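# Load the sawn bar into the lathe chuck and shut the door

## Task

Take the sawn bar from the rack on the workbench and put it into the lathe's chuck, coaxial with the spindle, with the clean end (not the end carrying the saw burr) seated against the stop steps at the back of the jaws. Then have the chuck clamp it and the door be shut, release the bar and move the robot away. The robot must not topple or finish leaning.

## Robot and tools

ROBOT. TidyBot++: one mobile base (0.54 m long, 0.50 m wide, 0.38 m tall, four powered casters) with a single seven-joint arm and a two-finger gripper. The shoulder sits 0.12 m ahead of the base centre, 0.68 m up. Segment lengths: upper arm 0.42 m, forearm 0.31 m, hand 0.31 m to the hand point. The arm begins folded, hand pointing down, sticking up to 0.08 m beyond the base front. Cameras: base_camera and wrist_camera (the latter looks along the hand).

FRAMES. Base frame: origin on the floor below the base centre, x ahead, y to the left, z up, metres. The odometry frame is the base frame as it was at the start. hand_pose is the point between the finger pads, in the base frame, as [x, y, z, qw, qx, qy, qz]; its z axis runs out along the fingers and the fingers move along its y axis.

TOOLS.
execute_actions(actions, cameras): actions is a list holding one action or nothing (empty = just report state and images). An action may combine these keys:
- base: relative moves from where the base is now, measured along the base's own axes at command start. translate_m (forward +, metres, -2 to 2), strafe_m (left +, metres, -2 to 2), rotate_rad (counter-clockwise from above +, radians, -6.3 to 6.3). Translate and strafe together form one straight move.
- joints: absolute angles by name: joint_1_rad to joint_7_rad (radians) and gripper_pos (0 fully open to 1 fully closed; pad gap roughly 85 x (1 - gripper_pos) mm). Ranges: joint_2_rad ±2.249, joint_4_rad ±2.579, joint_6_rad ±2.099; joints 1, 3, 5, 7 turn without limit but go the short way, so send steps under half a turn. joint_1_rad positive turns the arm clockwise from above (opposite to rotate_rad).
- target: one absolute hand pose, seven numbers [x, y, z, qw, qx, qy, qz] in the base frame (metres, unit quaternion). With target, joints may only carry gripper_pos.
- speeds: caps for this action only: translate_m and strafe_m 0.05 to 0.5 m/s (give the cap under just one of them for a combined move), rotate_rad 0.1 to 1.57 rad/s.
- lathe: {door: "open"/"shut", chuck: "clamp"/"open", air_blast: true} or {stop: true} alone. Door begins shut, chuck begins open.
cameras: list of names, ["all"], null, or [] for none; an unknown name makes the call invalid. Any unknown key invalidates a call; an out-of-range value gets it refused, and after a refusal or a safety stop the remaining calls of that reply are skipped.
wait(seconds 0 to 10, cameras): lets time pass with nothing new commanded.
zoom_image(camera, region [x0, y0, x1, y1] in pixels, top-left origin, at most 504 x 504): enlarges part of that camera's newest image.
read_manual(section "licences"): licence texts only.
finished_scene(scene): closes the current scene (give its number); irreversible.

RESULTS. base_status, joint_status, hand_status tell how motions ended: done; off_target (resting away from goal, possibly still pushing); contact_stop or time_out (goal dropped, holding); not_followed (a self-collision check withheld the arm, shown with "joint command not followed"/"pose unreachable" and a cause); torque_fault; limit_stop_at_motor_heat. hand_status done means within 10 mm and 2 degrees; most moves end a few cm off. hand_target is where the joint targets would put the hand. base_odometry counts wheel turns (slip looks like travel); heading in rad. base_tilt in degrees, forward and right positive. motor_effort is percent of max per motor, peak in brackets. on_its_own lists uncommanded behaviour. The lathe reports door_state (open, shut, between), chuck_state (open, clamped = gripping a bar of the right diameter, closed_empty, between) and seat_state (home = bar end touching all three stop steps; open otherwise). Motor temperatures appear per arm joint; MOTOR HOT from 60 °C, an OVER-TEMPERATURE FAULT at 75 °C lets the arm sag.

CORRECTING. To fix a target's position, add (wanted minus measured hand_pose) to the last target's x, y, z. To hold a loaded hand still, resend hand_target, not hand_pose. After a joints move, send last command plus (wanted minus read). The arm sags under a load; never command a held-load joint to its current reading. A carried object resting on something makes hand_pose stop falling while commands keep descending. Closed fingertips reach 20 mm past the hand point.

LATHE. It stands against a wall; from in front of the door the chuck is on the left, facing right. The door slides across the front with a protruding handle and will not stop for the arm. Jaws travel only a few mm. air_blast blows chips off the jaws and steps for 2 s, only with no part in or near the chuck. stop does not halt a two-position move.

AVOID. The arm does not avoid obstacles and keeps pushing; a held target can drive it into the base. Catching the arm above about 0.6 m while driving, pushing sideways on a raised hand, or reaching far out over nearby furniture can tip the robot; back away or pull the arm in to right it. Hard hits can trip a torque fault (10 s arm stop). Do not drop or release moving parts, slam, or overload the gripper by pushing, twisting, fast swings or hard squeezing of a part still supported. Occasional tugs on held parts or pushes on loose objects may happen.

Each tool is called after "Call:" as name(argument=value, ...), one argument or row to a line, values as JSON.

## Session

Call:
execute_actions(
  actions=[],
)

Scene clock: 0.00 s.
Motor temperatures (°C): [34 33 28 29 34 38 37]
base_odometry: x=+0.000 y=+0.000 heading=+0.000
base_tilt: forward=+0.3 right=+0.5
base_status: not commanded
joint_positions: joint_1_rad=-0.031 joint_2_rad=-0.323 joint_3_rad=+3.115 joint_4_rad=-2.548 joint_5_rad=-0.003 joint_6_rad=-0.894 joint_7_rad=+1.588 gripper_pos=+0.000
joint_status: not commanded
motor_effort: joint_1_rad=+0 joint_2_rad=-2 joint_3_rad=+1 joint_4_rad=+14 joint_5_rad=+0 joint_6_rad=+0 joint_7_rad=+1
hand_pose: x=+0.2414 y=+0.0081 z=+0.5782 quat_wxyz=(+0.003, +0.999, +0.036, +0.011) (m; base frame)
hand_target: x=+0.2407 y=+0.0081 z=+0.5779 quat_wxyz=(+0.003, +0.999, +0.036, +0.011) (m; base frame)
hand_status: not commanded
lathe: door_state=shut chuck_state=open seat_state=open
pictures: base_camera, wrist_camera
Images, in order (width x height): base_camera 644x364, wrist_camera 644x476.

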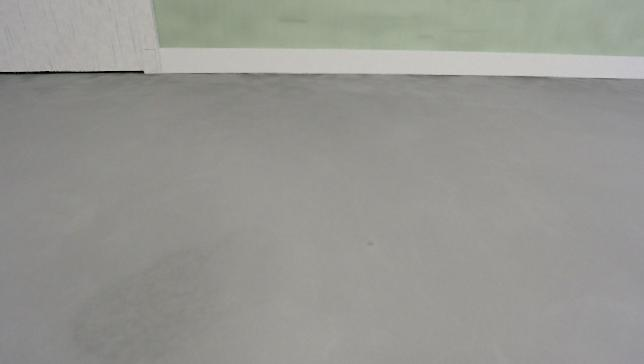

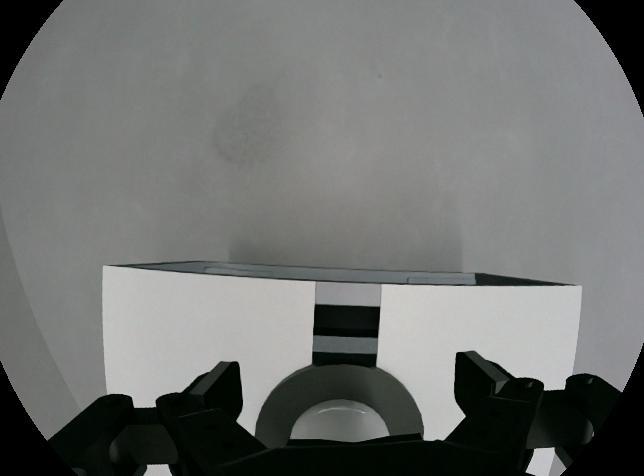

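Call:
execute_actions(
  actions=[
    {"lathe":{"door":"open","air_blast":true},"joints":{"joint_6_rad":0.45},"base":{"rotate_rad":1.2}},
  ],
  cameras=["wrist_camera"],
)

Call:
execute_actions(
  actions=[
    {"base":{"rotate_rad":1.2}},
  ],
  cameras=["wrist_camera"],
)

Scene clock: 4.80 s.
Motor temperatures (°C): [34 33 28 29 34 38 37]
base_odometry: x=+0.000 y=+0.000 heading=+1.200
base_tilt: forward=+0.3 right=+0.5
base_status: done
joint_positions: joint_1_rad=-0.032 joint_2_rad=-0.323 joint_3_rad=+3.115 joint_4_rad=-2.546 joint_5_rad=-0.003 joint_6_rad=+0.389 joint_7_rad=+1.588 gripper_pos=+0.000
joint_status: all done
motor_effort: joint_1_rad=+0(1) joint_2_rad=-7(8) joint_3_rad=+0(2) joint_4_rad=+19(20) joint_5_rad=+0(1) joint_6_rad=+8(9) joint_7_rad=+1(1)
hand_pose: x=+0.5349 y=+0.0259 z=+0.8091 quat_wxyz=(-0.009, +0.793, +0.031, +0.608) (m; base frame)
hand_target: x=+0.5383 y=+0.0259 z=+0.8257 quat_wxyz=(-0.009, +0.775, +0.030, +0.631) (m; base frame)
hand_status: not commanded
lathe: door_state=open chuck_state=open seat_state=open
pictures: wrist_camera
Images, in order (width x height): wrist_camera 644x476.

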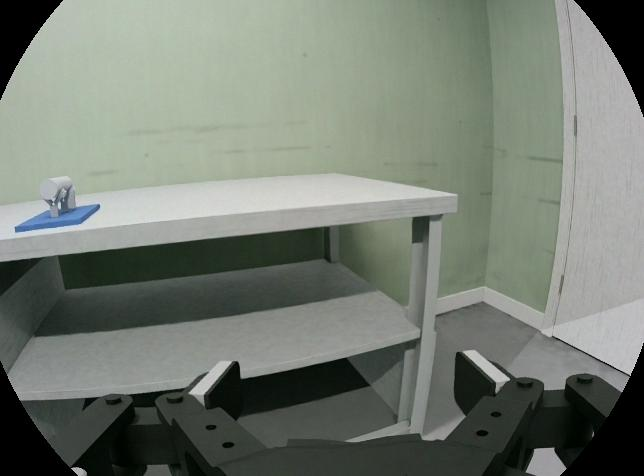

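Scene clock: 6.83 s.
Motor temperatures (°C): [34 33 28 29 34 38 37]
base_odometry: x=+0.000 y=+0.000 heading=+2.399
base_tilt: forward=+0.3 right=+0.4
base_status: done
joint_positions: joint_1_rad=-0.032 joint_2_rad=-0.323 joint_3_rad=+3.115 joint_4_rad=-2.546 joint_5_rad=-0.003 joint_6_rad=+0.389 joint_7_rad=+1.588 gripper_pos=+0.000
joint_status: not commanded
motor_effort: joint_1_rad=+0(1) joint_2_rad=-7(8) joint_3_rad=+1(2) joint_4_rad=+20(20) joint_5_rad=+0(1) joint_6_rad=+8(9) joint_7_rad=+1(1)
hand_pose: x=+0.5349 y=+0.0259 z=+0.8091 quat_wxyz=(-0.009, +0.793, +0.031, +0.608) (m; base frame)
hand_target: x=+0.5383 y=+0.0259 z=+0.8257 quat_wxyz=(-0.009, +0.775, +0.030, +0.631) (m; base frame)
hand_status: not commanded
lathe: door_state=open chuck_state=open seat_state=open
pictures: wrist_camera
Images, in order (width x height): wrist_camera 644x476.

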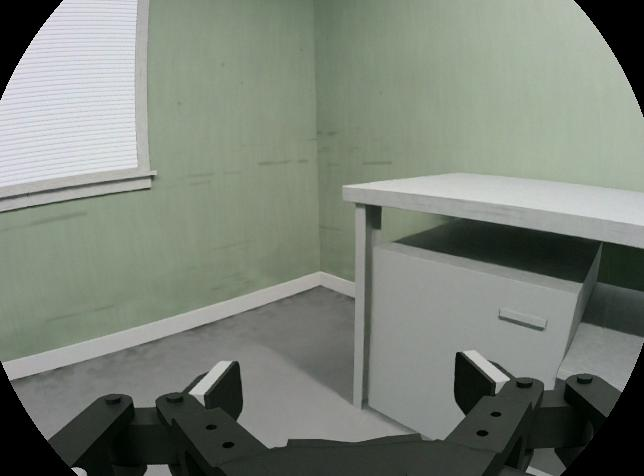

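Call:
execute_actions(
  actions=[
    {"base":{"rotate_rad":-0.75}},
  ],
  cameras=["wrist_camera"],
)

Scene clock: 15.10 s.
Motor temperatures (°C): [34 33 28 29 34 38 37]
base_odometry: x=+0.000 y=+0.000 heading=+1.650
base_tilt: forward=+0.3 right=+0.4
base_status: done
joint_positions: joint_1_rad=-0.032 joint_2_rad=-0.323 joint_3_rad=+3.115 joint_4_rad=-2.546 joint_5_rad=-0.003 joint_6_rad=+0.389 joint_7_rad=+1.588 gripper_pos=+0.000
joint_status: not commanded
motor_effort: joint_1_rad=+0(1) joint_2_rad=-7(8) joint_3_rad=+0(2) joint_4_rad=+19(20) joint_5_rad=+0(1) joint_6_rad=+8(9) joint_7_rad=+1(1)
hand_pose: x=+0.5350 y=+0.0259 z=+0.8092 quat_wxyz=(-0.009, +0.793, +0.031, +0.608) (m; base frame)
hand_target: x=+0.5383 y=+0.0259 z=+0.8257 quat_wxyz=(-0.009, +0.775, +0.030, +0.631) (m; base frame)
hand_status: not commanded
lathe: door_state=open chuck_state=open seat_state=open
pictures: wrist_camera
Images, in order (width x height): wrist_camera 644x476.

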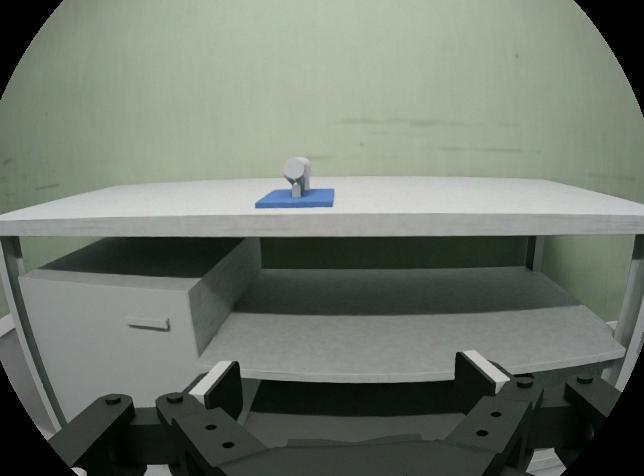

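Call:
zoom_image(
  camera="wrist_camera",
  region=[240, 140, 360, 220],
)

Scaled by 4.200.

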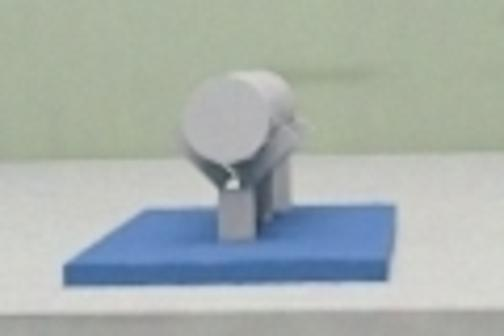

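Call:
execute_actions(
  actions=[
    {"base":{"rotate_rad":0.02,"strafe_m":0.11,"translate_m":0.15},"joints":{"joint_1_rad":0.0,"joint_3_rad":3.142,"joint_7_rad":1.56}},
  ],
  cameras=["wrist_camera"],
)

Call:
zoom_image(
  camera="wrist_camera",
  region=[250, 130, 410, 230],
)

Scene clock: 39.73 s.
Motor temperatures (°C): [34 33 28 29 34 39 37]
base_odometry: x=-0.122 y=+0.141 heading=+1.669
base_tilt: forward=+0.3 right=+0.4
base_status: done
joint_positions: joint_1_rad=-0.009 joint_2_rad=-0.318 joint_3_rad=+3.124 joint_4_rad=-2.545 joint_5_rad=-0.003 joint_6_rad=+0.391 joint_7_rad=+1.586 gripper_pos=+0.000
joint_status: all done
motor_effort: joint_1_rad=+0(1) joint_2_rad=-7(10) joint_3_rad=+0(2) joint_4_rad=+20(20) joint_5_rad=-1(1) joint_6_rad=+9(9) joint_7_rad=+1(2)
hand_pose: x=+0.5365 y=+0.0125 z=+0.8077 quat_wxyz=(-0.001, +0.794, +0.017, +0.607) (m; base frame)
hand_target: x=+0.5394 y=+0.0008 z=+0.8258 quat_wxyz=(-0.004, +0.776, -0.006, +0.631) (m; base frame)
hand_status: not commanded
lathe: door_state=open chuck_state=open seat_state=open
pictures: wrist_camera
Images, in order (width x height): wrist_camera 644x476.

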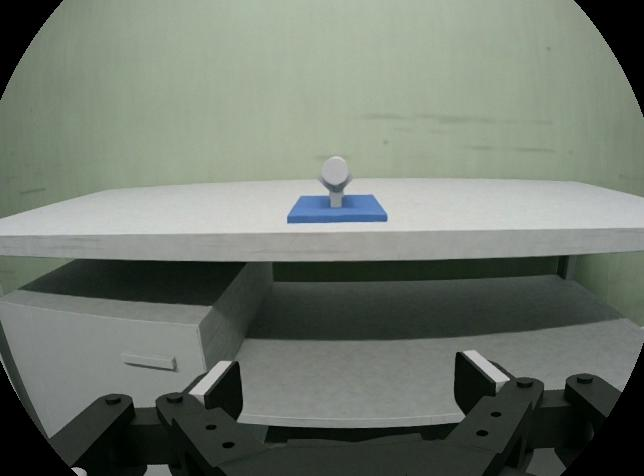

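Scaled by 3.150.

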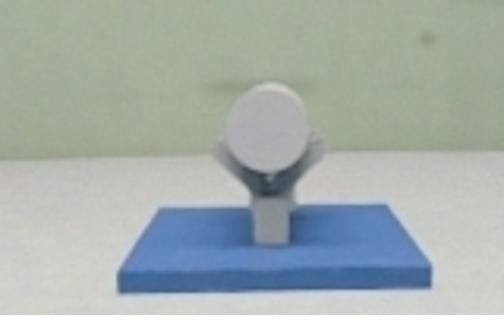

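Call:
execute_actions(
  actions=[
    {"joints":{"joint_2_rad":0.39,"joint_4_rad":-0.74,"joint_6_rad":-2.0,"joint_1_rad":0.0,"joint_7_rad":1.55}},
  ],
  cameras=["wrist_camera"],
)

Scene clock: 57.07 s.
Motor temperatures (°C): [34 33 28 30 34 39 37]
base_odometry: x=-0.122 y=+0.141 heading=+1.669
base_tilt: forward=+0.3 right=+0.5
base_status: not commanded
joint_positions: joint_1_rad=-0.009 joint_2_rad=+0.380 joint_3_rad=+3.124 joint_4_rad=-0.756 joint_5_rad=-0.003 joint_6_rad=-1.937 joint_7_rad=+1.586 gripper_pos=+0.000
joint_status: all done
motor_effort: joint_1_rad=+0(1) joint_2_rad=-31(32) joint_3_rad=+0(1) joint_4_rad=+16(23) joint_5_rad=+0(1) joint_6_rad=+1(10) joint_7_rad=+0(3)
hand_pose: x=+0.5813 y=+0.0125 z=+0.8944 quat_wxyz=(-0.005, +0.999, +0.021, +0.034) (m; base frame)
hand_target: x=+0.5669 y=+0.0021 z=+0.8938 quat_wxyz=(-0.001, +1.000, -0.010, +0.006) (m; base frame)
hand_status: not commanded
lathe: door_state=open chuck_state=open seat_state=open
pictures: wrist_camera
Images, in order (width x height): wrist_camera 644x476.

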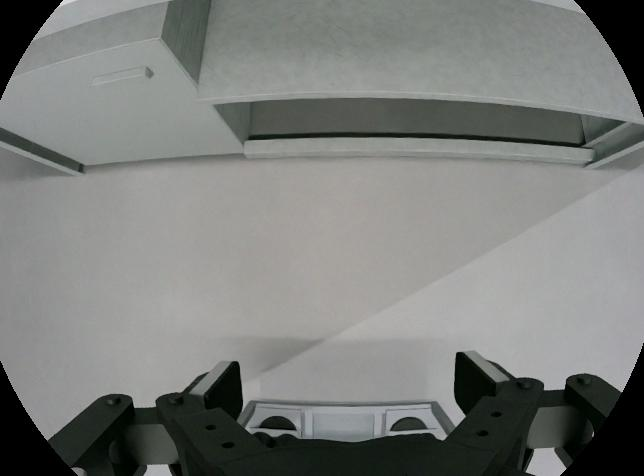

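Call:
execute_actions(
  actions=[
    {"base":{"translate_m":0.26},"joints":{"joint_6_rad":-2.05,"joint_7_rad":1.53}},
  ],
  cameras=["wrist_camera"],
)

Scene clock: 60.87 s.
Motor temperatures (°C): [34 33 28 30 34 39 37]
base_odometry: x=-0.147 y=+0.400 heading=+1.670
base_tilt: forward=+0.4 right=+0.4
base_status: done
joint_positions: joint_1_rad=-0.008 joint_2_rad=+0.399 joint_3_rad=+3.124 joint_4_rad=-0.754 joint_5_rad=-0.003 joint_6_rad=-2.003 joint_7_rad=+1.571 gripper_pos=+0.000
joint_status: all done
motor_effort: joint_1_rad=+0(2) joint_2_rad=-31(35) joint_3_rad=+0(1) joint_4_rad=+16(17) joint_5_rad=+0(1) joint_6_rad=+0(2) joint_7_rad=+1(1)
hand_pose: x=+0.5651 y=+0.0119 z=+0.8857 quat_wxyz=(-0.005, +1.000, +0.013, -0.007) (m; base frame)
hand_target: x=+0.5513 y=+0.0020 z=+0.8940 quat_wxyz=(-0.001, +1.000, -0.020, -0.019) (m; base frame)
hand_status: not commanded
lathe: door_state=open chuck_state=open seat_state=open
pictures: wrist_camera
Images, in order (width x height): wrist_camera 644x476.

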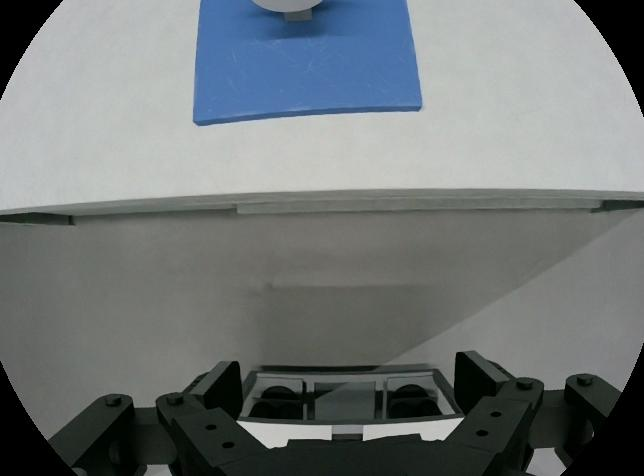

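Call:
execute_actions(
  actions=[
    {"base":{"translate_m":0.10,"strafe_m":0.021}},
  ],
  cameras=["wrist_camera"],
)

Call:
zoom_image(
  camera="wrist_camera",
  region=[220, 0, 440, 240],
)

Scene clock: 67.63 s.
Motor temperatures (°C): [34 33 28 30 34 39 37]
base_odometry: x=-0.178 y=+0.498 heading=+1.670
base_tilt: forward=+0.3 right=+0.5
base_status: done
joint_positions: joint_1_rad=-0.008 joint_2_rad=+0.404 joint_3_rad=+3.124 joint_4_rad=-0.754 joint_5_rad=-0.003 joint_6_rad=-2.003 joint_7_rad=+1.571 gripper_pos=+0.000
joint_status: not commanded
motor_effort: joint_1_rad=+0(2) joint_2_rad=-32(35) joint_3_rad=+0(1) joint_4_rad=+15(17) joint_5_rad=+0(1) joint_6_rad=+0(1) joint_7_rad=+1(1)
hand_pose: x=+0.5660 y=+0.0117 z=+0.8838 quat_wxyz=(-0.005, +1.000, +0.013, -0.010) (m; base frame)
hand_target: x=+0.5513 y=+0.0020 z=+0.8940 quat_wxyz=(-0.001, +1.000, -0.020, -0.019) (m; base frame)
hand_status: not commanded
lathe: door_state=open chuck_state=open seat_state=open
pictures: wrist_camera
Images, in order (width x height): wrist_camera 644x476.

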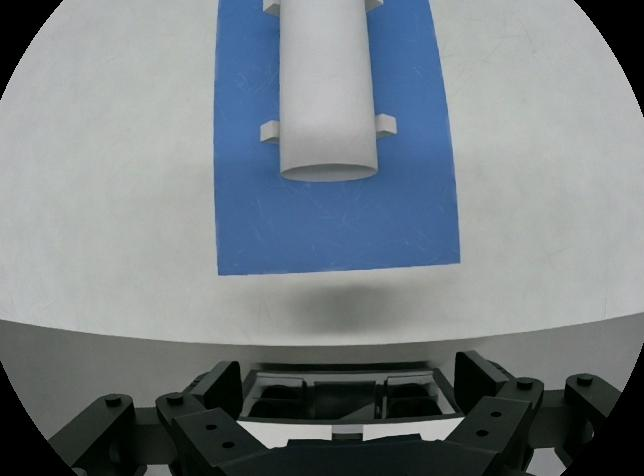

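Scaled by 2.100.

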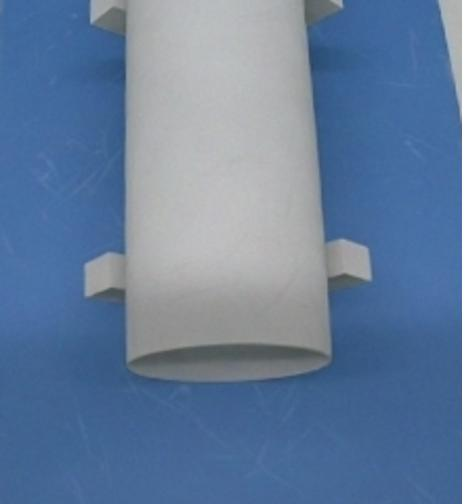

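Call:
execute_actions(
  actions=[
    {"base":{"translate_m":0.09,"strafe_m":0.005}},
  ],
  cameras=["wrist_camera"],
)

Call:
zoom_image(
  camera="wrist_camera",
  region=[240, 0, 440, 160],
)

Scene clock: 72.77 s.
Motor temperatures (°C): [34 33 28 30 34 39 37]
base_odometry: x=-0.192 y=+0.587 heading=+1.670
base_tilt: forward=+0.3 right=+0.5
base_status: done
joint_positions: joint_1_rad=-0.008 joint_2_rad=+0.405 joint_3_rad=+3.124 joint_4_rad=-0.753 joint_5_rad=-0.003 joint_6_rad=-2.003 joint_7_rad=+1.571 gripper_pos=+0.000
joint_status: not commanded
motor_effort: joint_1_rad=+0(2) joint_2_rad=-32(35) joint_3_rad=+0(1) joint_4_rad=+16(17) joint_5_rad=+0(1) joint_6_rad=+1(1) joint_7_rad=+1(1)
hand_pose: x=+0.5663 y=+0.0116 z=+0.8834 quat_wxyz=(-0.005, +1.000, +0.013, -0.010) (m; base frame)
hand_target: x=+0.5513 y=+0.0020 z=+0.8940 quat_wxyz=(-0.001, +1.000, -0.020, -0.019) (m; base frame)
hand_status: not commanded
lathe: door_state=open chuck_state=open seat_state=open
pictures: wrist_camera
Images, in order (width x height): wrist_camera 644x476.

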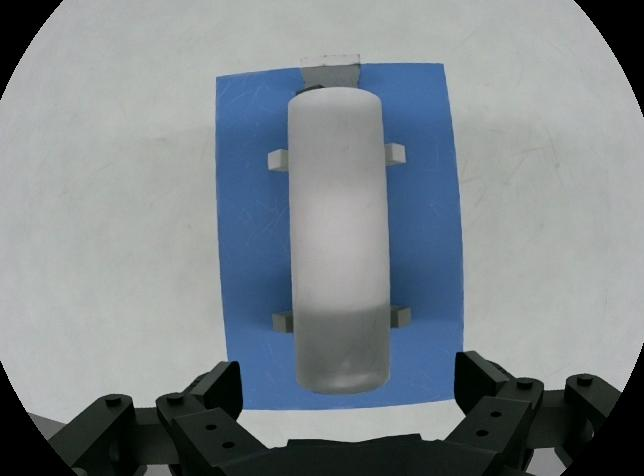

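Scaled by 2.520.

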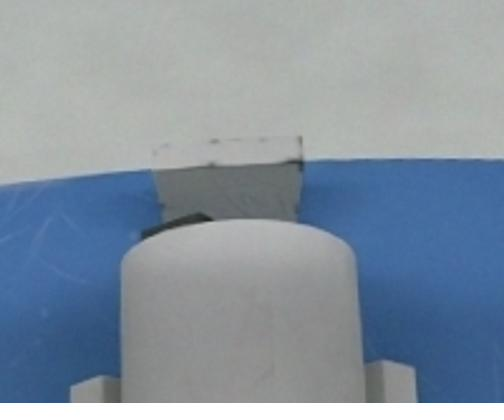

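Call:
execute_actions(
  actions=[
    {"base":{"translate_m":0.045,"strafe_m":0.002},"speeds":{"translate_m":0.1},"joints":{"joint_2_rad":0.422,"joint_6_rad":-1.985}},
  ],
  cameras=["wrist_camera"],
)

Scene clock: 87.93 s.
Motor temperatures (°C): [34 34 28 30 34 39 37]
base_odometry: x=-0.199 y=+0.632 heading=+1.670
base_tilt: forward=+0.3 right=+0.5
base_status: done
joint_positions: joint_1_rad=-0.008 joint_2_rad=+0.428 joint_3_rad=+3.124 joint_4_rad=-0.753 joint_5_rad=-0.003 joint_6_rad=-1.995 joint_7_rad=+1.571 gripper_pos=+0.000
joint_status: all done
motor_effort: joint_1_rad=+0(1) joint_2_rad=-33(35) joint_3_rad=-1(1) joint_4_rad=+17(17) joint_5_rad=+1(1) joint_6_rad=+0(2) joint_7_rad=+1(1)
hand_pose: x=+0.5733 y=+0.0117 z=+0.8731 quat_wxyz=(-0.005, +1.000, +0.013, -0.017) (m; base frame)
hand_target: x=+0.5781 y=+0.0021 z=+0.8793 quat_wxyz=(-0.001, +1.000, -0.020, -0.003) (m; base frame)
hand_status: not commanded
lathe: door_state=open chuck_state=open seat_state=open
pictures: wrist_camera
Images, in order (width x height): wrist_camera 644x476.

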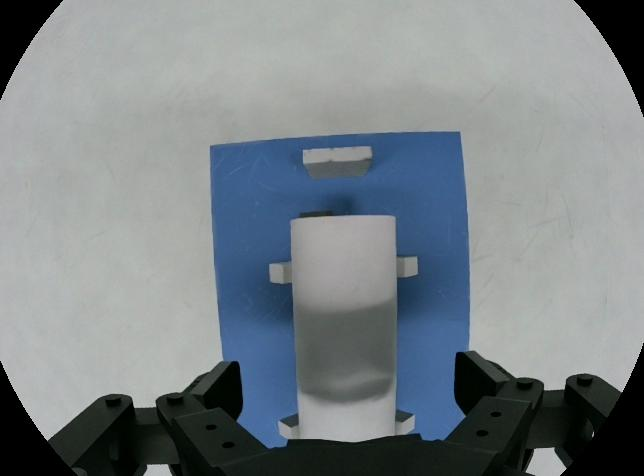

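Call:
execute_actions(
  actions=[
    {"joints":{"joint_6_rad":-1.93}},
  ],
  cameras=["wrist_camera"],
)

Scene clock: 91.80 s.
Motor temperatures (°C): [34 34 28 30 34 39 37]
base_odometry: x=-0.199 y=+0.632 heading=+1.670
base_tilt: forward=+0.4 right=+0.5
base_status: not commanded
joint_positions: joint_1_rad=-0.008 joint_2_rad=+0.428 joint_3_rad=+3.124 joint_4_rad=-0.753 joint_5_rad=-0.003 joint_6_rad=-1.956 joint_7_rad=+1.571 gripper_pos=+0.000
joint_status: all done
motor_effort: joint_1_rad=+0(0) joint_2_rad=-33(34) joint_3_rad=+0(1) joint_4_rad=+16(17) joint_5_rad=+0(1) joint_6_rad=+0(2) joint_7_rad=+1(1)
hand_pose: x=+0.5856 y=+0.0120 z=+0.8730 quat_wxyz=(-0.005, +1.000, +0.013, +0.002) (m; base frame)
hand_target: x=+0.5952 y=+0.0021 z=+0.8797 quat_wxyz=(-0.002, +0.999, -0.020, +0.025) (m; base frame)
hand_status: not commanded
lathe: door_state=open chuck_state=open seat_state=open
pictures: wrist_camera
Images, in order (width x height): wrist_camera 644x476.

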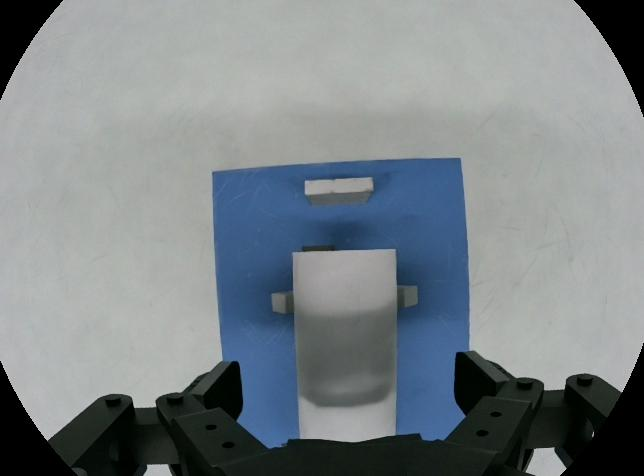

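Call:
execute_actions(
  actions=[
    {"joints":{"gripper_pos":0.5}},
  ],
  cameras=[],
)

Call:
execute_actions(
  actions=[
    {"joints":{"gripper_pos":0.75}},
  ],
  cameras=[],
)

Call:
execute_actions(
  actions=[
    {"joints":{"gripper_pos":1.0}},
  ],
  cameras=["wrist_camera"],
)

Scene clock: 97.20 s.
Motor temperatures (°C): [34 34 28 30 34 39 37]
base_odometry: x=-0.199 y=+0.632 heading=+1.670
base_tilt: forward=+0.3 right=+0.5
base_status: not commanded
joint_positions: joint_1_rad=-0.008 joint_2_rad=+0.428 joint_3_rad=+3.124 joint_4_rad=-0.753 joint_5_rad=-0.003 joint_6_rad=-1.956 joint_7_rad=+1.571 gripper_pos=+0.500
joint_status: all done
motor_effort: joint_1_rad=+0(0) joint_2_rad=-33(33) joint_3_rad=+0(1) joint_4_rad=+15(17) joint_5_rad=+0(1) joint_6_rad=+0(1) joint_7_rad=+1(1)
hand_pose: x=+0.5856 y=+0.0120 z=+0.8730 quat_wxyz=(-0.005, +1.000, +0.013, +0.002) (m; base frame)
hand_target: x=+0.5952 y=+0.0021 z=+0.8797 quat_wxyz=(-0.002, +0.999, -0.020, +0.025) (m; base frame)
hand_status: not commanded
lathe: door_state=open chuck_state=open seat_state=open
pictures: none
No camera images: "cameras" was empty.

Scene clock: 97.87 s.
Motor temperatures (°C): [34 34 28 30 34 39 37]
base_odometry: x=-0.199 y=+0.632 heading=+1.670
base_tilt: forward=+0.4 right=+0.4
base_status: not commanded
joint_positions: joint_1_rad=-0.008 joint_2_rad=+0.427 joint_3_rad=+3.124 joint_4_rad=-0.750 joint_5_rad=-0.004 joint_6_rad=-1.956 joint_7_rad=+1.571 gripper_pos=+0.590
joint_status: gripper_pos off_target (ended at +0.590, target +0.750)
motor_effort: joint_1_rad=+1(2) joint_2_rad=-33(35) joint_3_rad=+1(2) joint_4_rad=+17(19) joint_5_rad=+1(3) joint_6_rad=+2(3) joint_7_rad=+1(2)
hand_pose: x=+0.5858 y=+0.0122 z=+0.8741 quat_wxyz=(-0.005, +1.000, +0.013, +0.004) (m; base frame)
hand_target: x=+0.5952 y=+0.0021 z=+0.8797 quat_wxyz=(-0.002, +0.999, -0.020, +0.025) (m; base frame)
hand_status: not commanded
lathe: door_state=open chuck_state=open seat_state=open
pictures: none
No camera images: "cameras" was empty.

Scene clock: 98.53 s.
Motor temperatures (°C): [34 34 28 30 34 39 37]
base_odometry: x=-0.199 y=+0.632 heading=+1.670
base_tilt: forward=+0.3 right=+0.5
base_status: not commanded
joint_positions: joint_1_rad=-0.008 joint_2_rad=+0.427 joint_3_rad=+3.124 joint_4_rad=-0.750 joint_5_rad=-0.004 joint_6_rad=-1.956 joint_7_rad=+1.571 gripper_pos=+0.590
joint_status: gripper_pos off_target (ended at +0.590, target +1.000)
motor_effort: joint_1_rad=+1(1) joint_2_rad=-33(33) joint_3_rad=+0(1) joint_4_rad=+18(18) joint_5_rad=+2(3) joint_6_rad=+2(3) joint_7_rad=+2(2)
hand_pose: x=+0.5858 y=+0.0122 z=+0.8741 quat_wxyz=(-0.005, +1.000, +0.013, +0.004) (m; base frame)
hand_target: x=+0.5952 y=+0.0021 z=+0.8797 quat_wxyz=(-0.002, +0.999, -0.020, +0.025) (m; base frame)
hand_status: not commanded
lathe: door_state=open chuck_state=open seat_state=open
pictures: wrist_camera
Images, in order (width x height): wrist_camera 644x476.

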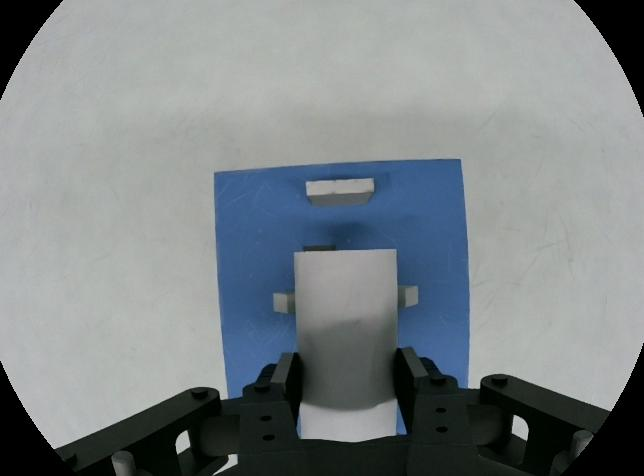

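Call:
execute_actions(
  actions=[
    {"joints":{"joint_2_rad":0.32,"joint_4_rad":-0.65,"joint_6_rad":-2.0}},
  ],
  cameras=["wrist_camera"],
)

Scene clock: 105.70 s.
Motor temperatures (°C): [34 34 28 30 34 39 37]
base_odometry: x=-0.199 y=+0.632 heading=+1.670
base_tilt: forward=+0.3 right=+0.5
base_status: not commanded
joint_positions: joint_1_rad=-0.008 joint_2_rad=+0.348 joint_3_rad=+3.124 joint_4_rad=-0.674 joint_5_rad=-0.004 joint_6_rad=-1.957 joint_7_rad=+1.571 gripper_pos=+0.590
joint_status: all done
motor_effort: joint_1_rad=+0(1) joint_2_rad=-33(41) joint_3_rad=-1(1) joint_4_rad=+19(21) joint_5_rad=+0(2) joint_6_rad=+2(4) joint_7_rad=+1(1)
hand_pose: x=+0.5806 y=+0.0122 z=+0.9342 quat_wxyz=(-0.006, +0.997, +0.013, +0.081) (m; base frame)
hand_target: x=+0.5638 y=+0.0021 z=+0.9522 quat_wxyz=(-0.003, +0.996, -0.020, +0.086) (m; base frame)
hand_status: not commanded
lathe: door_state=open chuck_state=open seat_state=open
pictures: wrist_camera
Images, in order (width x height): wrist_camera 644x476.

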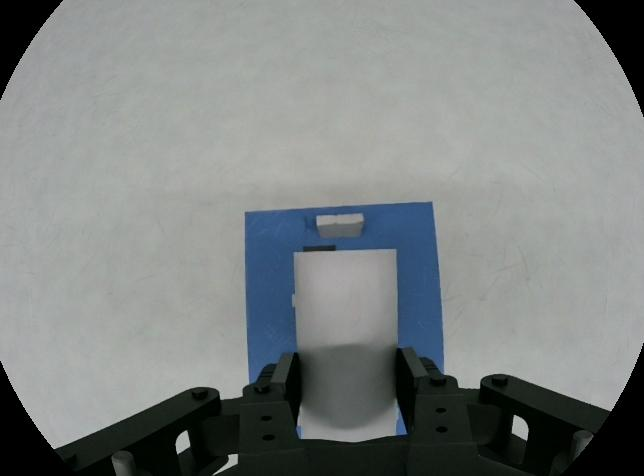

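Call:
execute_actions(
  actions=[
    {"base":{"translate_m":-0.5}},
  ],
  cameras=[],
)

Call:
execute_actions(
  actions=[
    {"base":{"rotate_rad":-3.14},"joints":{"joint_2_rad":0.118,"joint_4_rad":-1.546,"joint_6_rad":0.16,"joint_7_rad":0.0},"speeds":{"rotate_rad":1.2}},
  ],
  cameras=["wrist_camera","base_camera"],
)

Scene clock: 113.83 s.
Motor temperatures (°C): [34 34 28 30 34 39 37]
base_odometry: x=-0.149 y=+0.134 heading=+1.670
base_tilt: forward=+0.4 right=+0.5
base_status: done
joint_positions: joint_1_rad=-0.005 joint_2_rad=+0.343 joint_3_rad=+3.124 joint_4_rad=-0.674 joint_5_rad=-0.004 joint_6_rad=-1.959 joint_7_rad=+1.571 gripper_pos=+0.590
joint_status: not commanded
motor_effort: joint_1_rad=+0(3) joint_2_rad=-33(37) joint_3_rad=-1(2) joint_4_rad=+19(20) joint_5_rad=+1(1) joint_6_rad=+2(4) joint_7_rad=+0(1)
hand_pose: x=+0.5788 y=+0.0111 z=+0.9364 quat_wxyz=(-0.006, +0.997, +0.012, +0.083) (m; base frame)
hand_target: x=+0.5638 y=+0.0021 z=+0.9522 quat_wxyz=(-0.003, +0.996, -0.020, +0.086) (m; base frame)
hand_status: not commanded
lathe: door_state=open chuck_state=open seat_state=open
pictures: none
No camera images: "cameras" was empty.

Scene clock: 117.77 s.
Motor temperatures (°C): [34 34 28 30 34 39 37]
base_odometry: x=-0.149 y=+0.134 heading=-1.470
base_tilt: forward=+0.4 right=+0.5
base_status: done
joint_positions: joint_1_rad=+0.005 joint_2_rad=+0.175 joint_3_rad=+3.139 joint_4_rad=-1.542 joint_5_rad=-0.004 joint_6_rad=+0.067 joint_7_rad=+0.055 gripper_pos=+0.590
joint_status: joint_2_rad off_target (ended at +0.175, target +0.118); the others done
motor_effort: joint_1_rad=+0(5) joint_2_rad=-36(43) joint_3_rad=+0(4) joint_4_rad=+28(29) joint_5_rad=+0(3) joint_6_rad=+13(14) joint_7_rad=+1(2)
hand_pose: x=+0.8137 y=-0.0002 z=+1.0258 quat_wxyz=(-0.467, +0.532, -0.507, +0.492) (m; base frame)
hand_target: x=+0.7921 y=+0.0010 z=+1.0912 quat_wxyz=(-0.517, +0.482, -0.484, +0.516) (m; base frame)
hand_status: not commanded
lathe: door_state=open chuck_state=open seat_state=open
pictures: base_camera, wrist_camera
Images, in order (width x height): base_camera 644x364, wrist_camera 644x476.

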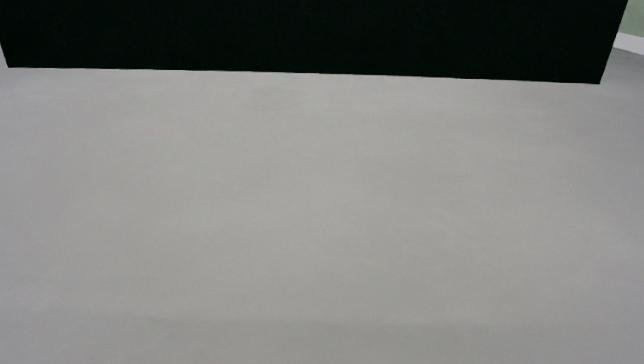

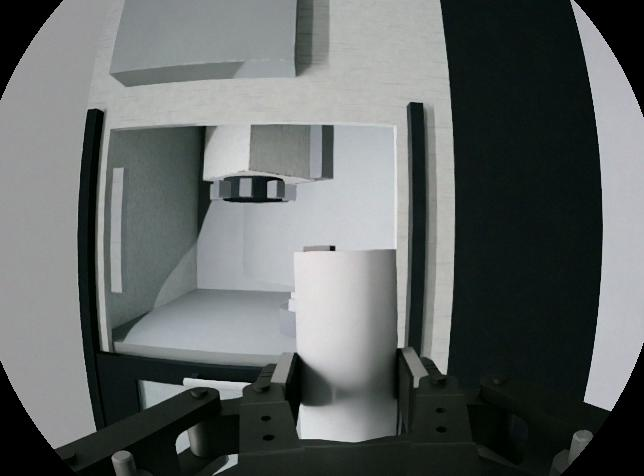

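Call:
execute_actions(
  actions=[
    {"joints":{"joint_2_rad":0.095,"joint_4_rad":-1.58,"joint_6_rad":0.25,"joint_7_rad":1.6}},
  ],
  cameras=["wrist_camera"],
)

Call:
execute_actions(
  actions=[
    {"joints":{"joint_7_rad":3.18}},
  ],
  cameras=["wrist_camera"],
)

Scene clock: 129.87 s.
Motor temperatures (°C): [34 34 28 30 34 39 37]
base_odometry: x=-0.149 y=+0.134 heading=-1.470
base_tilt: forward=+0.4 right=+0.5
base_status: not commanded
joint_positions: joint_1_rad=+0.005 joint_2_rad=+0.153 joint_3_rad=+3.139 joint_4_rad=-1.576 joint_5_rad=-0.004 joint_6_rad=+0.157 joint_7_rad=+1.548 gripper_pos=+0.590
joint_status: joint_2_rad off_target (ended at +0.153, target +0.095); the others done
motor_effort: joint_1_rad=+0(0) joint_2_rad=-35(37) joint_3_rad=+1(1) joint_4_rad=+28(30) joint_5_rad=+0(2) joint_6_rad=+13(14) joint_7_rad=+1(2)
hand_pose: x=+0.8049 y=-0.0003 z=+1.0479 quat_wxyz=(-0.009, +0.707, -0.011, +0.707) (m; base frame)
hand_target: x=+0.7796 y=+0.0009 z=+1.1132 quat_wxyz=(+0.010, +0.654, +0.008, +0.757) (m; base frame)
hand_status: not commanded
lathe: door_state=open chuck_state=open seat_state=open
pictures: wrist_camera
Images, in order (width x height): wrist_camera 644x476.

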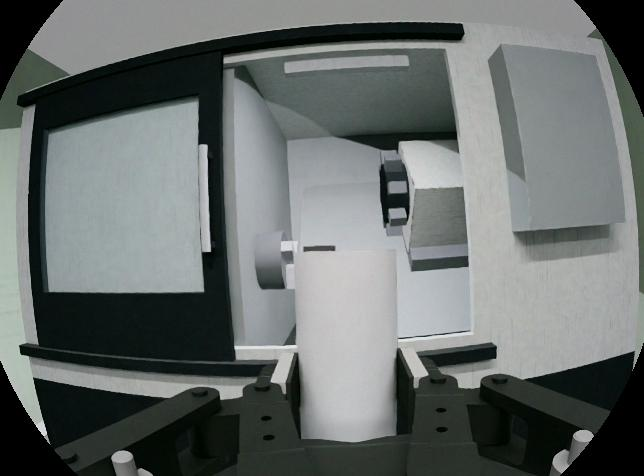

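Scene clock: 132.00 s.
Motor temperatures (°C): [34 35 28 30 34 39 37]
base_odometry: x=-0.149 y=+0.134 heading=-1.470
base_tilt: forward=+0.3 right=+0.5
base_status: not commanded
joint_positions: joint_1_rad=+0.005 joint_2_rad=+0.153 joint_3_rad=+3.139 joint_4_rad=-1.576 joint_5_rad=-0.004 joint_6_rad=+0.158 joint_7_rad=+3.126 gripper_pos=+0.590
joint_status: all done
motor_effort: joint_1_rad=+0(0) joint_2_rad=-35(35) joint_3_rad=+0(1) joint_4_rad=+28(29) joint_5_rad=-1(1) joint_6_rad=+13(13) joint_7_rad=+1(2)
hand_pose: x=+0.8049 y=-0.0003 z=+1.0481 quat_wxyz=(+0.496, +0.506, +0.495, +0.504) (m; base frame)
hand_target: x=+0.7796 y=+0.0009 z=+1.1132 quat_wxyz=(+0.545, +0.454, +0.470, +0.525) (m; base frame)
hand_status: not commanded
lathe: door_state=open chuck_state=open seat_state=open
pictures: wrist_camera
Images, in order (width x height): wrist_camera 644x476.

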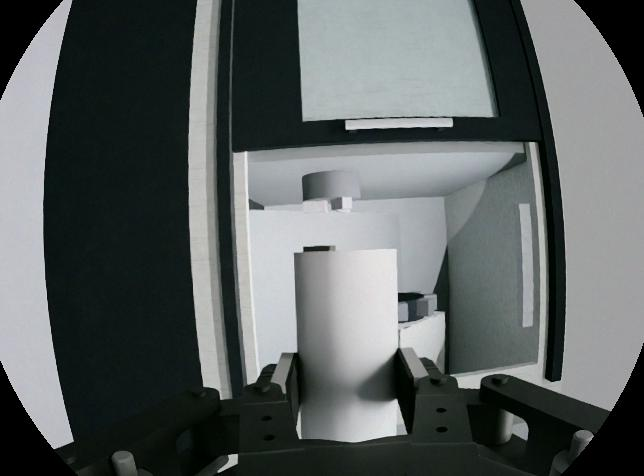

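Call:
execute_actions(
  actions=[
    {"base":{"translate_m":0.7,"strafe_m":-0.03}},
  ],
  cameras=["wrist_camera","base_camera"],
)

Call:
zoom_image(
  camera="wrist_camera",
  region=[180, 60, 430, 260],
)

Scene clock: 168.47 s.
Motor temperatures (°C): [34 35 28 30 34 39 37]
base_odometry: x=-0.109 y=-0.566 heading=-1.471
base_tilt: forward=+0.4 right=+0.5
base_status: done
joint_positions: joint_1_rad=+0.004 joint_2_rad=+0.140 joint_3_rad=+3.139 joint_4_rad=-1.579 joint_5_rad=-0.004 joint_6_rad=+0.163 joint_7_rad=+3.126 gripper_pos=+0.590
joint_status: not commanded
motor_effort: joint_1_rad=+0(1) joint_2_rad=-35(38) joint_3_rad=+0(1) joint_4_rad=+28(29) joint_5_rad=+0(2) joint_6_rad=+13(14) joint_7_rad=+1(1)
hand_pose: x=+0.7999 y=-0.0002 z=+1.0564 quat_wxyz=(+0.499, +0.502, +0.491, +0.508) (m; base frame)
hand_target: x=+0.7796 y=+0.0009 z=+1.1132 quat_wxyz=(+0.545, +0.454, +0.470, +0.525) (m; base frame)
hand_status: not commanded
lathe: door_state=open chuck_state=open seat_state=open
pictures: base_camera, wrist_camera
Images, in order (width x height): base_camera 644x364, wrist_camera 644x476.

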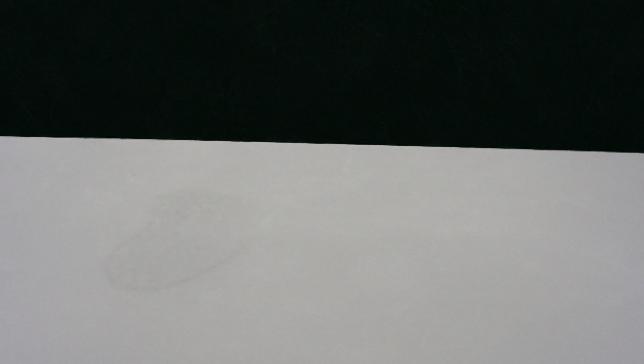

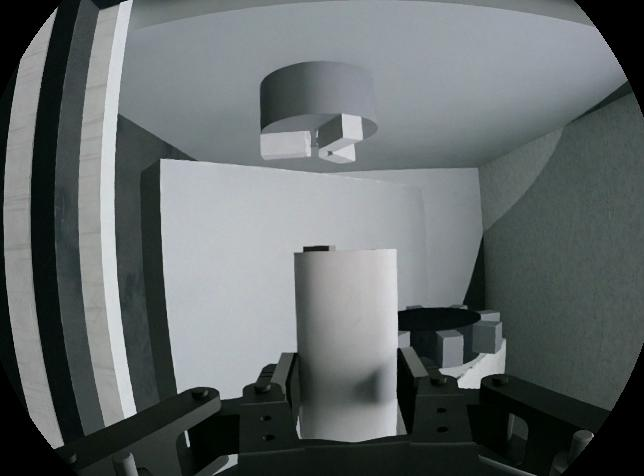

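Scaled by 2.016.

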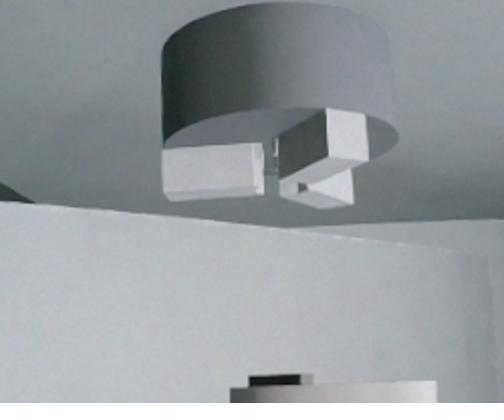

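Call:
execute_actions(
  actions=[
    {"base":{"translate_m":0.42,"strafe_m":0.07,"rotate_rad":-0.008},"joints":{"joint_2_rad":0.115}},
  ],
  cameras=["wrist_camera"],
)

Call:
zoom_image(
  camera="wrist_camera",
  region=[60, 0, 500, 200],
)

Scene clock: 184.57 s.
Motor temperatures (°C): [34 35 28 30 34 39 37]
base_odometry: x=+0.003 y=-0.977 heading=-1.479
base_tilt: forward=+0.4 right=+0.5
base_status: done
joint_positions: joint_1_rad=+0.003 joint_2_rad=+0.159 joint_3_rad=+3.139 joint_4_rad=-1.582 joint_5_rad=-0.004 joint_6_rad=+0.165 joint_7_rad=+3.126 gripper_pos=+0.590
joint_status: joint_2_rad off_target (ended at +0.159, target +0.115)
motor_effort: joint_1_rad=+0(5) joint_2_rad=-35(39) joint_3_rad=-1(5) joint_4_rad=+29(29) joint_5_rad=+1(1) joint_6_rad=+13(14) joint_7_rad=+1(1)
hand_pose: x=+0.8066 y=+0.0003 z=+1.0426 quat_wxyz=(+0.494, +0.506, +0.496, +0.503) (m; base frame)
hand_target: x=+0.7881 y=+0.0009 z=+1.0999 quat_wxyz=(+0.540, +0.459, +0.476, +0.521) (m; base frame)
hand_status: not commanded
lathe: door_state=open chuck_state=open seat_state=open
pictures: wrist_camera
Images, in order (width x height): wrist_camera 644x476.

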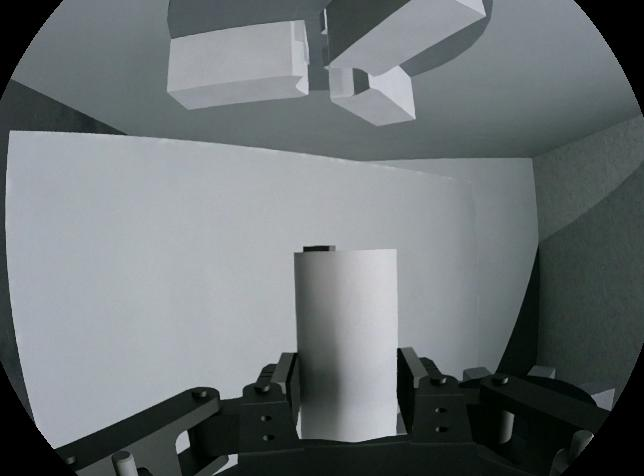

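Scaled by 1.145.

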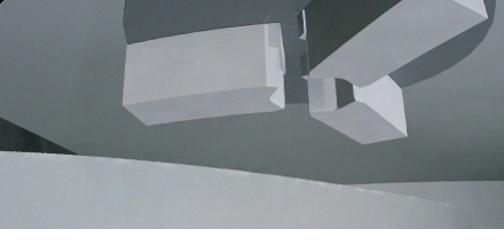

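Call:
zoom_image(
  camera="wrist_camera",
  region=[260, 10, 440, 140],
)

Scaled by 2.800.

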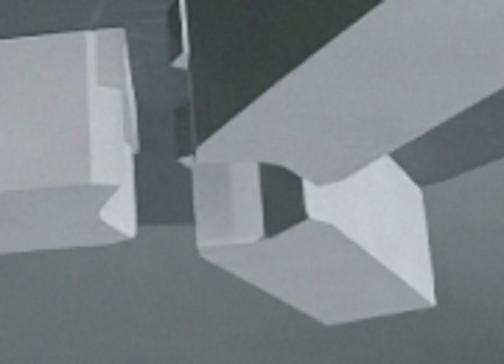

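Call:
execute_actions(
  actions=[
    {"base":{"translate_m":0.05,"strafe_m":0.035},"speeds":{"translate_m":0.2}},
  ],
  cameras=["wrist_camera"],
)

Call:
zoom_image(
  camera="wrist_camera",
  region=[200, 0, 440, 180],
)

Scene clock: 214.83 s.
Motor temperatures (°C): [34 36 28 30 34 39 37]
base_odometry: x=+0.042 y=-1.024 heading=-1.480
base_tilt: forward=+0.3 right=+0.4
base_status: done
joint_positions: joint_1_rad=-0.003 joint_2_rad=+0.163 joint_3_rad=+3.139 joint_4_rad=-1.583 joint_5_rad=-0.004 joint_6_rad=+0.166 joint_7_rad=+3.126 gripper_pos=+0.590
joint_status: not commanded
motor_effort: joint_1_rad=+0(3) joint_2_rad=-35(40) joint_3_rad=+0(3) joint_4_rad=+28(29) joint_5_rad=+0(1) joint_6_rad=+13(14) joint_7_rad=+1(1)
hand_pose: x=+0.8079 y=+0.0043 z=+1.0392 quat_wxyz=(+0.492, +0.506, +0.499, +0.503) (m; base frame)
hand_target: x=+0.7881 y=+0.0009 z=+1.0999 quat_wxyz=(+0.540, +0.459, +0.476, +0.521) (m; base frame)
hand_status: not commanded
lathe: door_state=open chuck_state=open seat_state=open
pictures: wrist_camera
Images, in order (width x height): wrist_camera 644x476.

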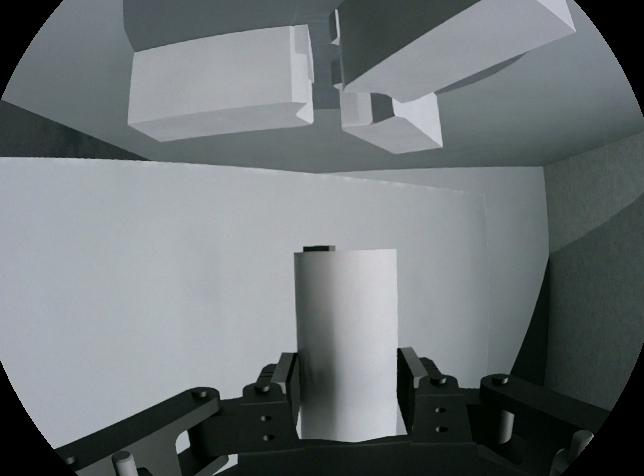

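Scaled by 2.100.

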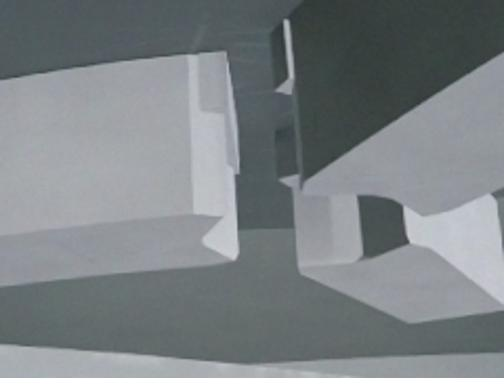

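Call:
execute_actions(
  actions=[
    {"base":{"strafe_m":-0.02},"joints":{"joint_7_rad":1.5}},
  ],
  cameras=[],
)

Call:
execute_actions(
  actions=[
    {"base":{"translate_m":0.009},"joints":{"joint_7_rad":-0.035,"joint_2_rad":0.10}},
  ],
  cameras=["wrist_camera"],
)

Scene clock: 241.07 s.
Motor temperatures (°C): [34 36 28 30 34 39 37]
base_odometry: x=+0.022 y=-1.026 heading=-1.479
base_tilt: forward=+0.3 right=+0.5
base_status: done
joint_positions: joint_1_rad=+0.004 joint_2_rad=+0.162 joint_3_rad=+3.140 joint_4_rad=-1.583 joint_5_rad=-0.004 joint_6_rad=+0.166 joint_7_rad=+1.552 gripper_pos=+0.590
joint_status: all done
motor_effort: joint_1_rad=+0(3) joint_2_rad=-36(38) joint_3_rad=+0(3) joint_4_rad=+28(29) joint_5_rad=+1(1) joint_6_rad=+13(14) joint_7_rad=+1(3)
hand_pose: x=+0.8078 y=-0.0003 z=+1.0395 quat_wxyz=(-0.007, +0.710, -0.009, +0.704) (m; base frame)
hand_target: x=+0.7881 y=+0.0009 z=+1.0999 quat_wxyz=(-0.027, +0.661, -0.025, +0.750) (m; base frame)
hand_status: not commanded
lathe: door_state=open chuck_state=open seat_state=open
pictures: none
No camera images: "cameras" was empty.

Scene clock: 243.17 s.
Motor temperatures (°C): [34 36 28 30 34 39 37]
base_odometry: x=+0.023 y=-1.035 heading=-1.480
base_tilt: forward=+0.4 right=+0.5
base_status: done
joint_positions: joint_1_rad=+0.004 joint_2_rad=+0.159 joint_3_rad=+3.140 joint_4_rad=-1.584 joint_5_rad=-0.004 joint_6_rad=+0.166 joint_7_rad=+0.019 gripper_pos=+0.590
joint_status: joint_2_rad off_target (ended at +0.159, target +0.100); the others done
motor_effort: joint_1_rad=+0(2) joint_2_rad=-35(39) joint_3_rad=-1(2) joint_4_rad=+27(29) joint_5_rad=+0(1) joint_6_rad=+13(14) joint_7_rad=+1(2)
hand_pose: x=+0.8065 y=-0.0002 z=+1.0420 quat_wxyz=(-0.494, +0.504, -0.498, +0.503) (m; base frame)
hand_target: x=+0.7817 y=+0.0009 z=+1.1099 quat_wxyz=(-0.544, +0.454, -0.473, +0.524) (m; base frame)
hand_status: not commanded
lathe: door_state=open chuck_state=open seat_state=open
pictures: wrist_camera
Images, in order (width x height): wrist_camera 644x476.

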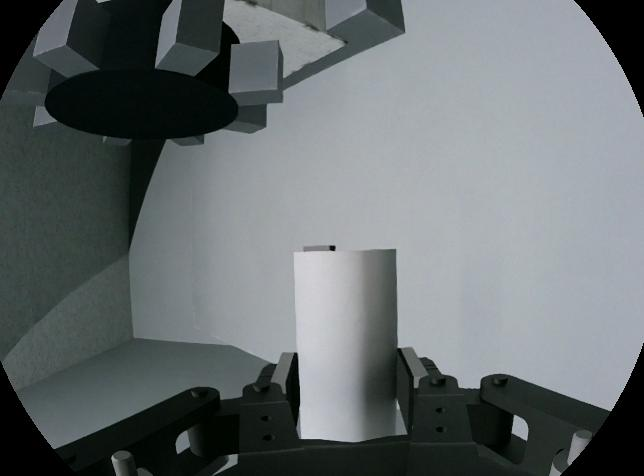

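Call:
execute_actions(
  actions=[
    {"joints":{"joint_4_rad":-1.562,"joint_2_rad":0.095}},
  ],
  cameras=[],
)

Scene clock: 246.73 s.
Motor temperatures (°C): [34 36 28 30 34 39 37]
base_odometry: x=+0.023 y=-1.035 heading=-1.480
base_tilt: forward=+0.3 right=+0.5
base_status: not commanded
joint_positions: joint_1_rad=+0.004 joint_2_rad=+0.153 joint_3_rad=+3.140 joint_4_rad=-1.583 joint_5_rad=-0.004 joint_6_rad=+0.166 joint_7_rad=+0.019 gripper_pos=+0.590
joint_status: joint_2_rad off_target (ended at +0.153, target +0.095); the others done
motor_effort: joint_1_rad=+0(0) joint_2_rad=-35(36) joint_3_rad=+0(1) joint_4_rad=+27(30) joint_5_rad=+0(1) joint_6_rad=+13(13) joint_7_rad=+1(1)
hand_pose: x=+0.8044 y=-0.0002 z=+1.0464 quat_wxyz=(-0.496, +0.503, -0.497, +0.505) (m; base frame)
hand_target: x=+0.7792 y=+0.0009 z=+1.1244 quat_wxyz=(-0.549, +0.448, -0.466, +0.529) (m; base frame)
hand_status: not commanded
lathe: door_state=open chuck_state=open seat_state=open
pictures: none
No camera images: "cameras" was empty.

Call:
execute_actions(
  actions=[
    {"base":{"strafe_m":0.055,"translate_m":0.004},"speeds":{"strafe_m":0.15}},
  ],
  cameras=[],
)

Call:
execute_actions(
  actions=[
    {"base":{"strafe_m":0.012},"speeds":{"strafe_m":0.05}},
  ],
  cameras=[],
)

Scene clock: 253.20 s.
Motor temperatures (°C): [34 36 28 30 34 39 37]
base_odometry: x=+0.078 y=-1.034 heading=-1.480
base_tilt: forward=+0.4 right=+0.5
base_status: done
joint_positions: joint_1_rad=-0.003 joint_2_rad=+0.151 joint_3_rad=+3.140 joint_4_rad=-1.583 joint_5_rad=-0.004 joint_6_rad=+0.166 joint_7_rad=+0.019 gripper_pos=+0.590
joint_status: not commanded
motor_effort: joint_1_rad=+0(3) joint_2_rad=-35(36) joint_3_rad=+0(3) joint_4_rad=+27(29) joint_5_rad=+1(1) joint_6_rad=+13(13) joint_7_rad=+1(1)
hand_pose: x=+0.8037 y=+0.0043 z=+1.0477 quat_wxyz=(-0.498, +0.504, -0.494, +0.503) (m; base frame)
hand_target: x=+0.7792 y=+0.0009 z=+1.1244 quat_wxyz=(-0.549, +0.448, -0.466, +0.529) (m; base frame)
hand_status: not commanded
lathe: door_state=open chuck_state=open seat_state=open
pictures: none
No camera images: "cameras" was empty.

Scene clock: 253.90 s.
Motor temperatures (°C): [34 36 28 30 34 39 37]
base_odometry: x=+0.090 y=-1.033 heading=-1.480
base_tilt: forward=+0.3 right=+0.5
base_status: done
joint_positions: joint_1_rad=-0.004 joint_2_rad=+0.151 joint_3_rad=+3.140 joint_4_rad=-1.583 joint_5_rad=-0.004 joint_6_rad=+0.166 joint_7_rad=+0.019 gripper_pos=+0.590
joint_status: not commanded
motor_effort: joint_1_rad=+0(2) joint_2_rad=-35(36) joint_3_rad=+0(2) joint_4_rad=+29(29) joint_5_rad=+1(1) joint_6_rad=+13(13) joint_7_rad=+1(1)
hand_pose: x=+0.8036 y=+0.0047 z=+1.0479 quat_wxyz=(-0.498, +0.504, -0.494, +0.503) (m; base frame)
hand_target: x=+0.7792 y=+0.0009 z=+1.1244 quat_wxyz=(-0.549, +0.448, -0.466, +0.529) (m; base frame)
hand_status: not commanded
lathe: door_state=open chuck_state=open seat_state=open
pictures: none
No camera images: "cameras" was empty.

Call:
execute_actions(
  actions=[
    {"base":{"strafe_m":0.012},"speeds":{"strafe_m":0.05}},
  ],
  cameras=[],
)

Call:
execute_actions(
  actions=[
    {"base":{"strafe_m":0.010},"speeds":{"strafe_m":0.05}},
  ],
  cameras=[],
)

Scene clock: 259.80 s.
Motor temperatures (°C): [34 36 28 30 34 39 37]
base_odometry: x=+0.103 y=-1.032 heading=-1.480
base_tilt: forward=+0.3 right=+0.5
base_status: done
joint_positions: joint_1_rad=+0.009 joint_2_rad=+0.150 joint_3_rad=+3.142 joint_4_rad=-1.583 joint_5_rad=-0.004 joint_6_rad=+0.166 joint_7_rad=+0.018 gripper_pos=+0.590
joint_status: not commanded
motor_effort: joint_1_rad=-1(4) joint_2_rad=-35(36) joint_3_rad=-2(5) joint_4_rad=+27(29) joint_5_rad=+0(2) joint_6_rad=+13(14) joint_7_rad=+1(2)
hand_pose: x=+0.8035 y=-0.0056 z=+1.0480 quat_wxyz=(-0.495, +0.500, -0.498, +0.507) (m; base frame)
hand_target: x=+0.7792 y=+0.0009 z=+1.1244 quat_wxyz=(-0.549, +0.448, -0.466, +0.529) (m; base frame)
hand_status: not commanded
lathe: door_state=open chuck_state=open seat_state=open
pictures: none
No camera images: "cameras" was empty.

Scene clock: 260.43 s.
Motor temperatures (°C): [34 36 28 30 34 39 37]
base_odometry: x=+0.113 y=-1.031 heading=-1.480
base_tilt: forward=+0.4 right=+0.5
base_status: done
joint_positions: joint_1_rad=+0.018 joint_2_rad=+0.150 joint_3_rad=+3.147 joint_4_rad=-1.583 joint_5_rad=-0.004 joint_6_rad=+0.166 joint_7_rad=+0.018 gripper_pos=+0.590
joint_status: not commanded
motor_effort: joint_1_rad=-4(8) joint_2_rad=-35(36) joint_3_rad=-3(8) joint_4_rad=+28(29) joint_5_rad=+1(2) joint_6_rad=+13(14) joint_7_rad=+1(2)
hand_pose: x=+0.8034 y=-0.0152 z=+1.0481 quat_wxyz=(-0.491, +0.497, -0.502, +0.511) (m; base frame)
hand_target: x=+0.7792 y=+0.0009 z=+1.1244 quat_wxyz=(-0.549, +0.448, -0.466, +0.529) (m; base frame)
hand_status: not commanded
lathe: door_state=open chuck_state=open seat_state=open
pictures: none
No camera images: "cameras" was empty.


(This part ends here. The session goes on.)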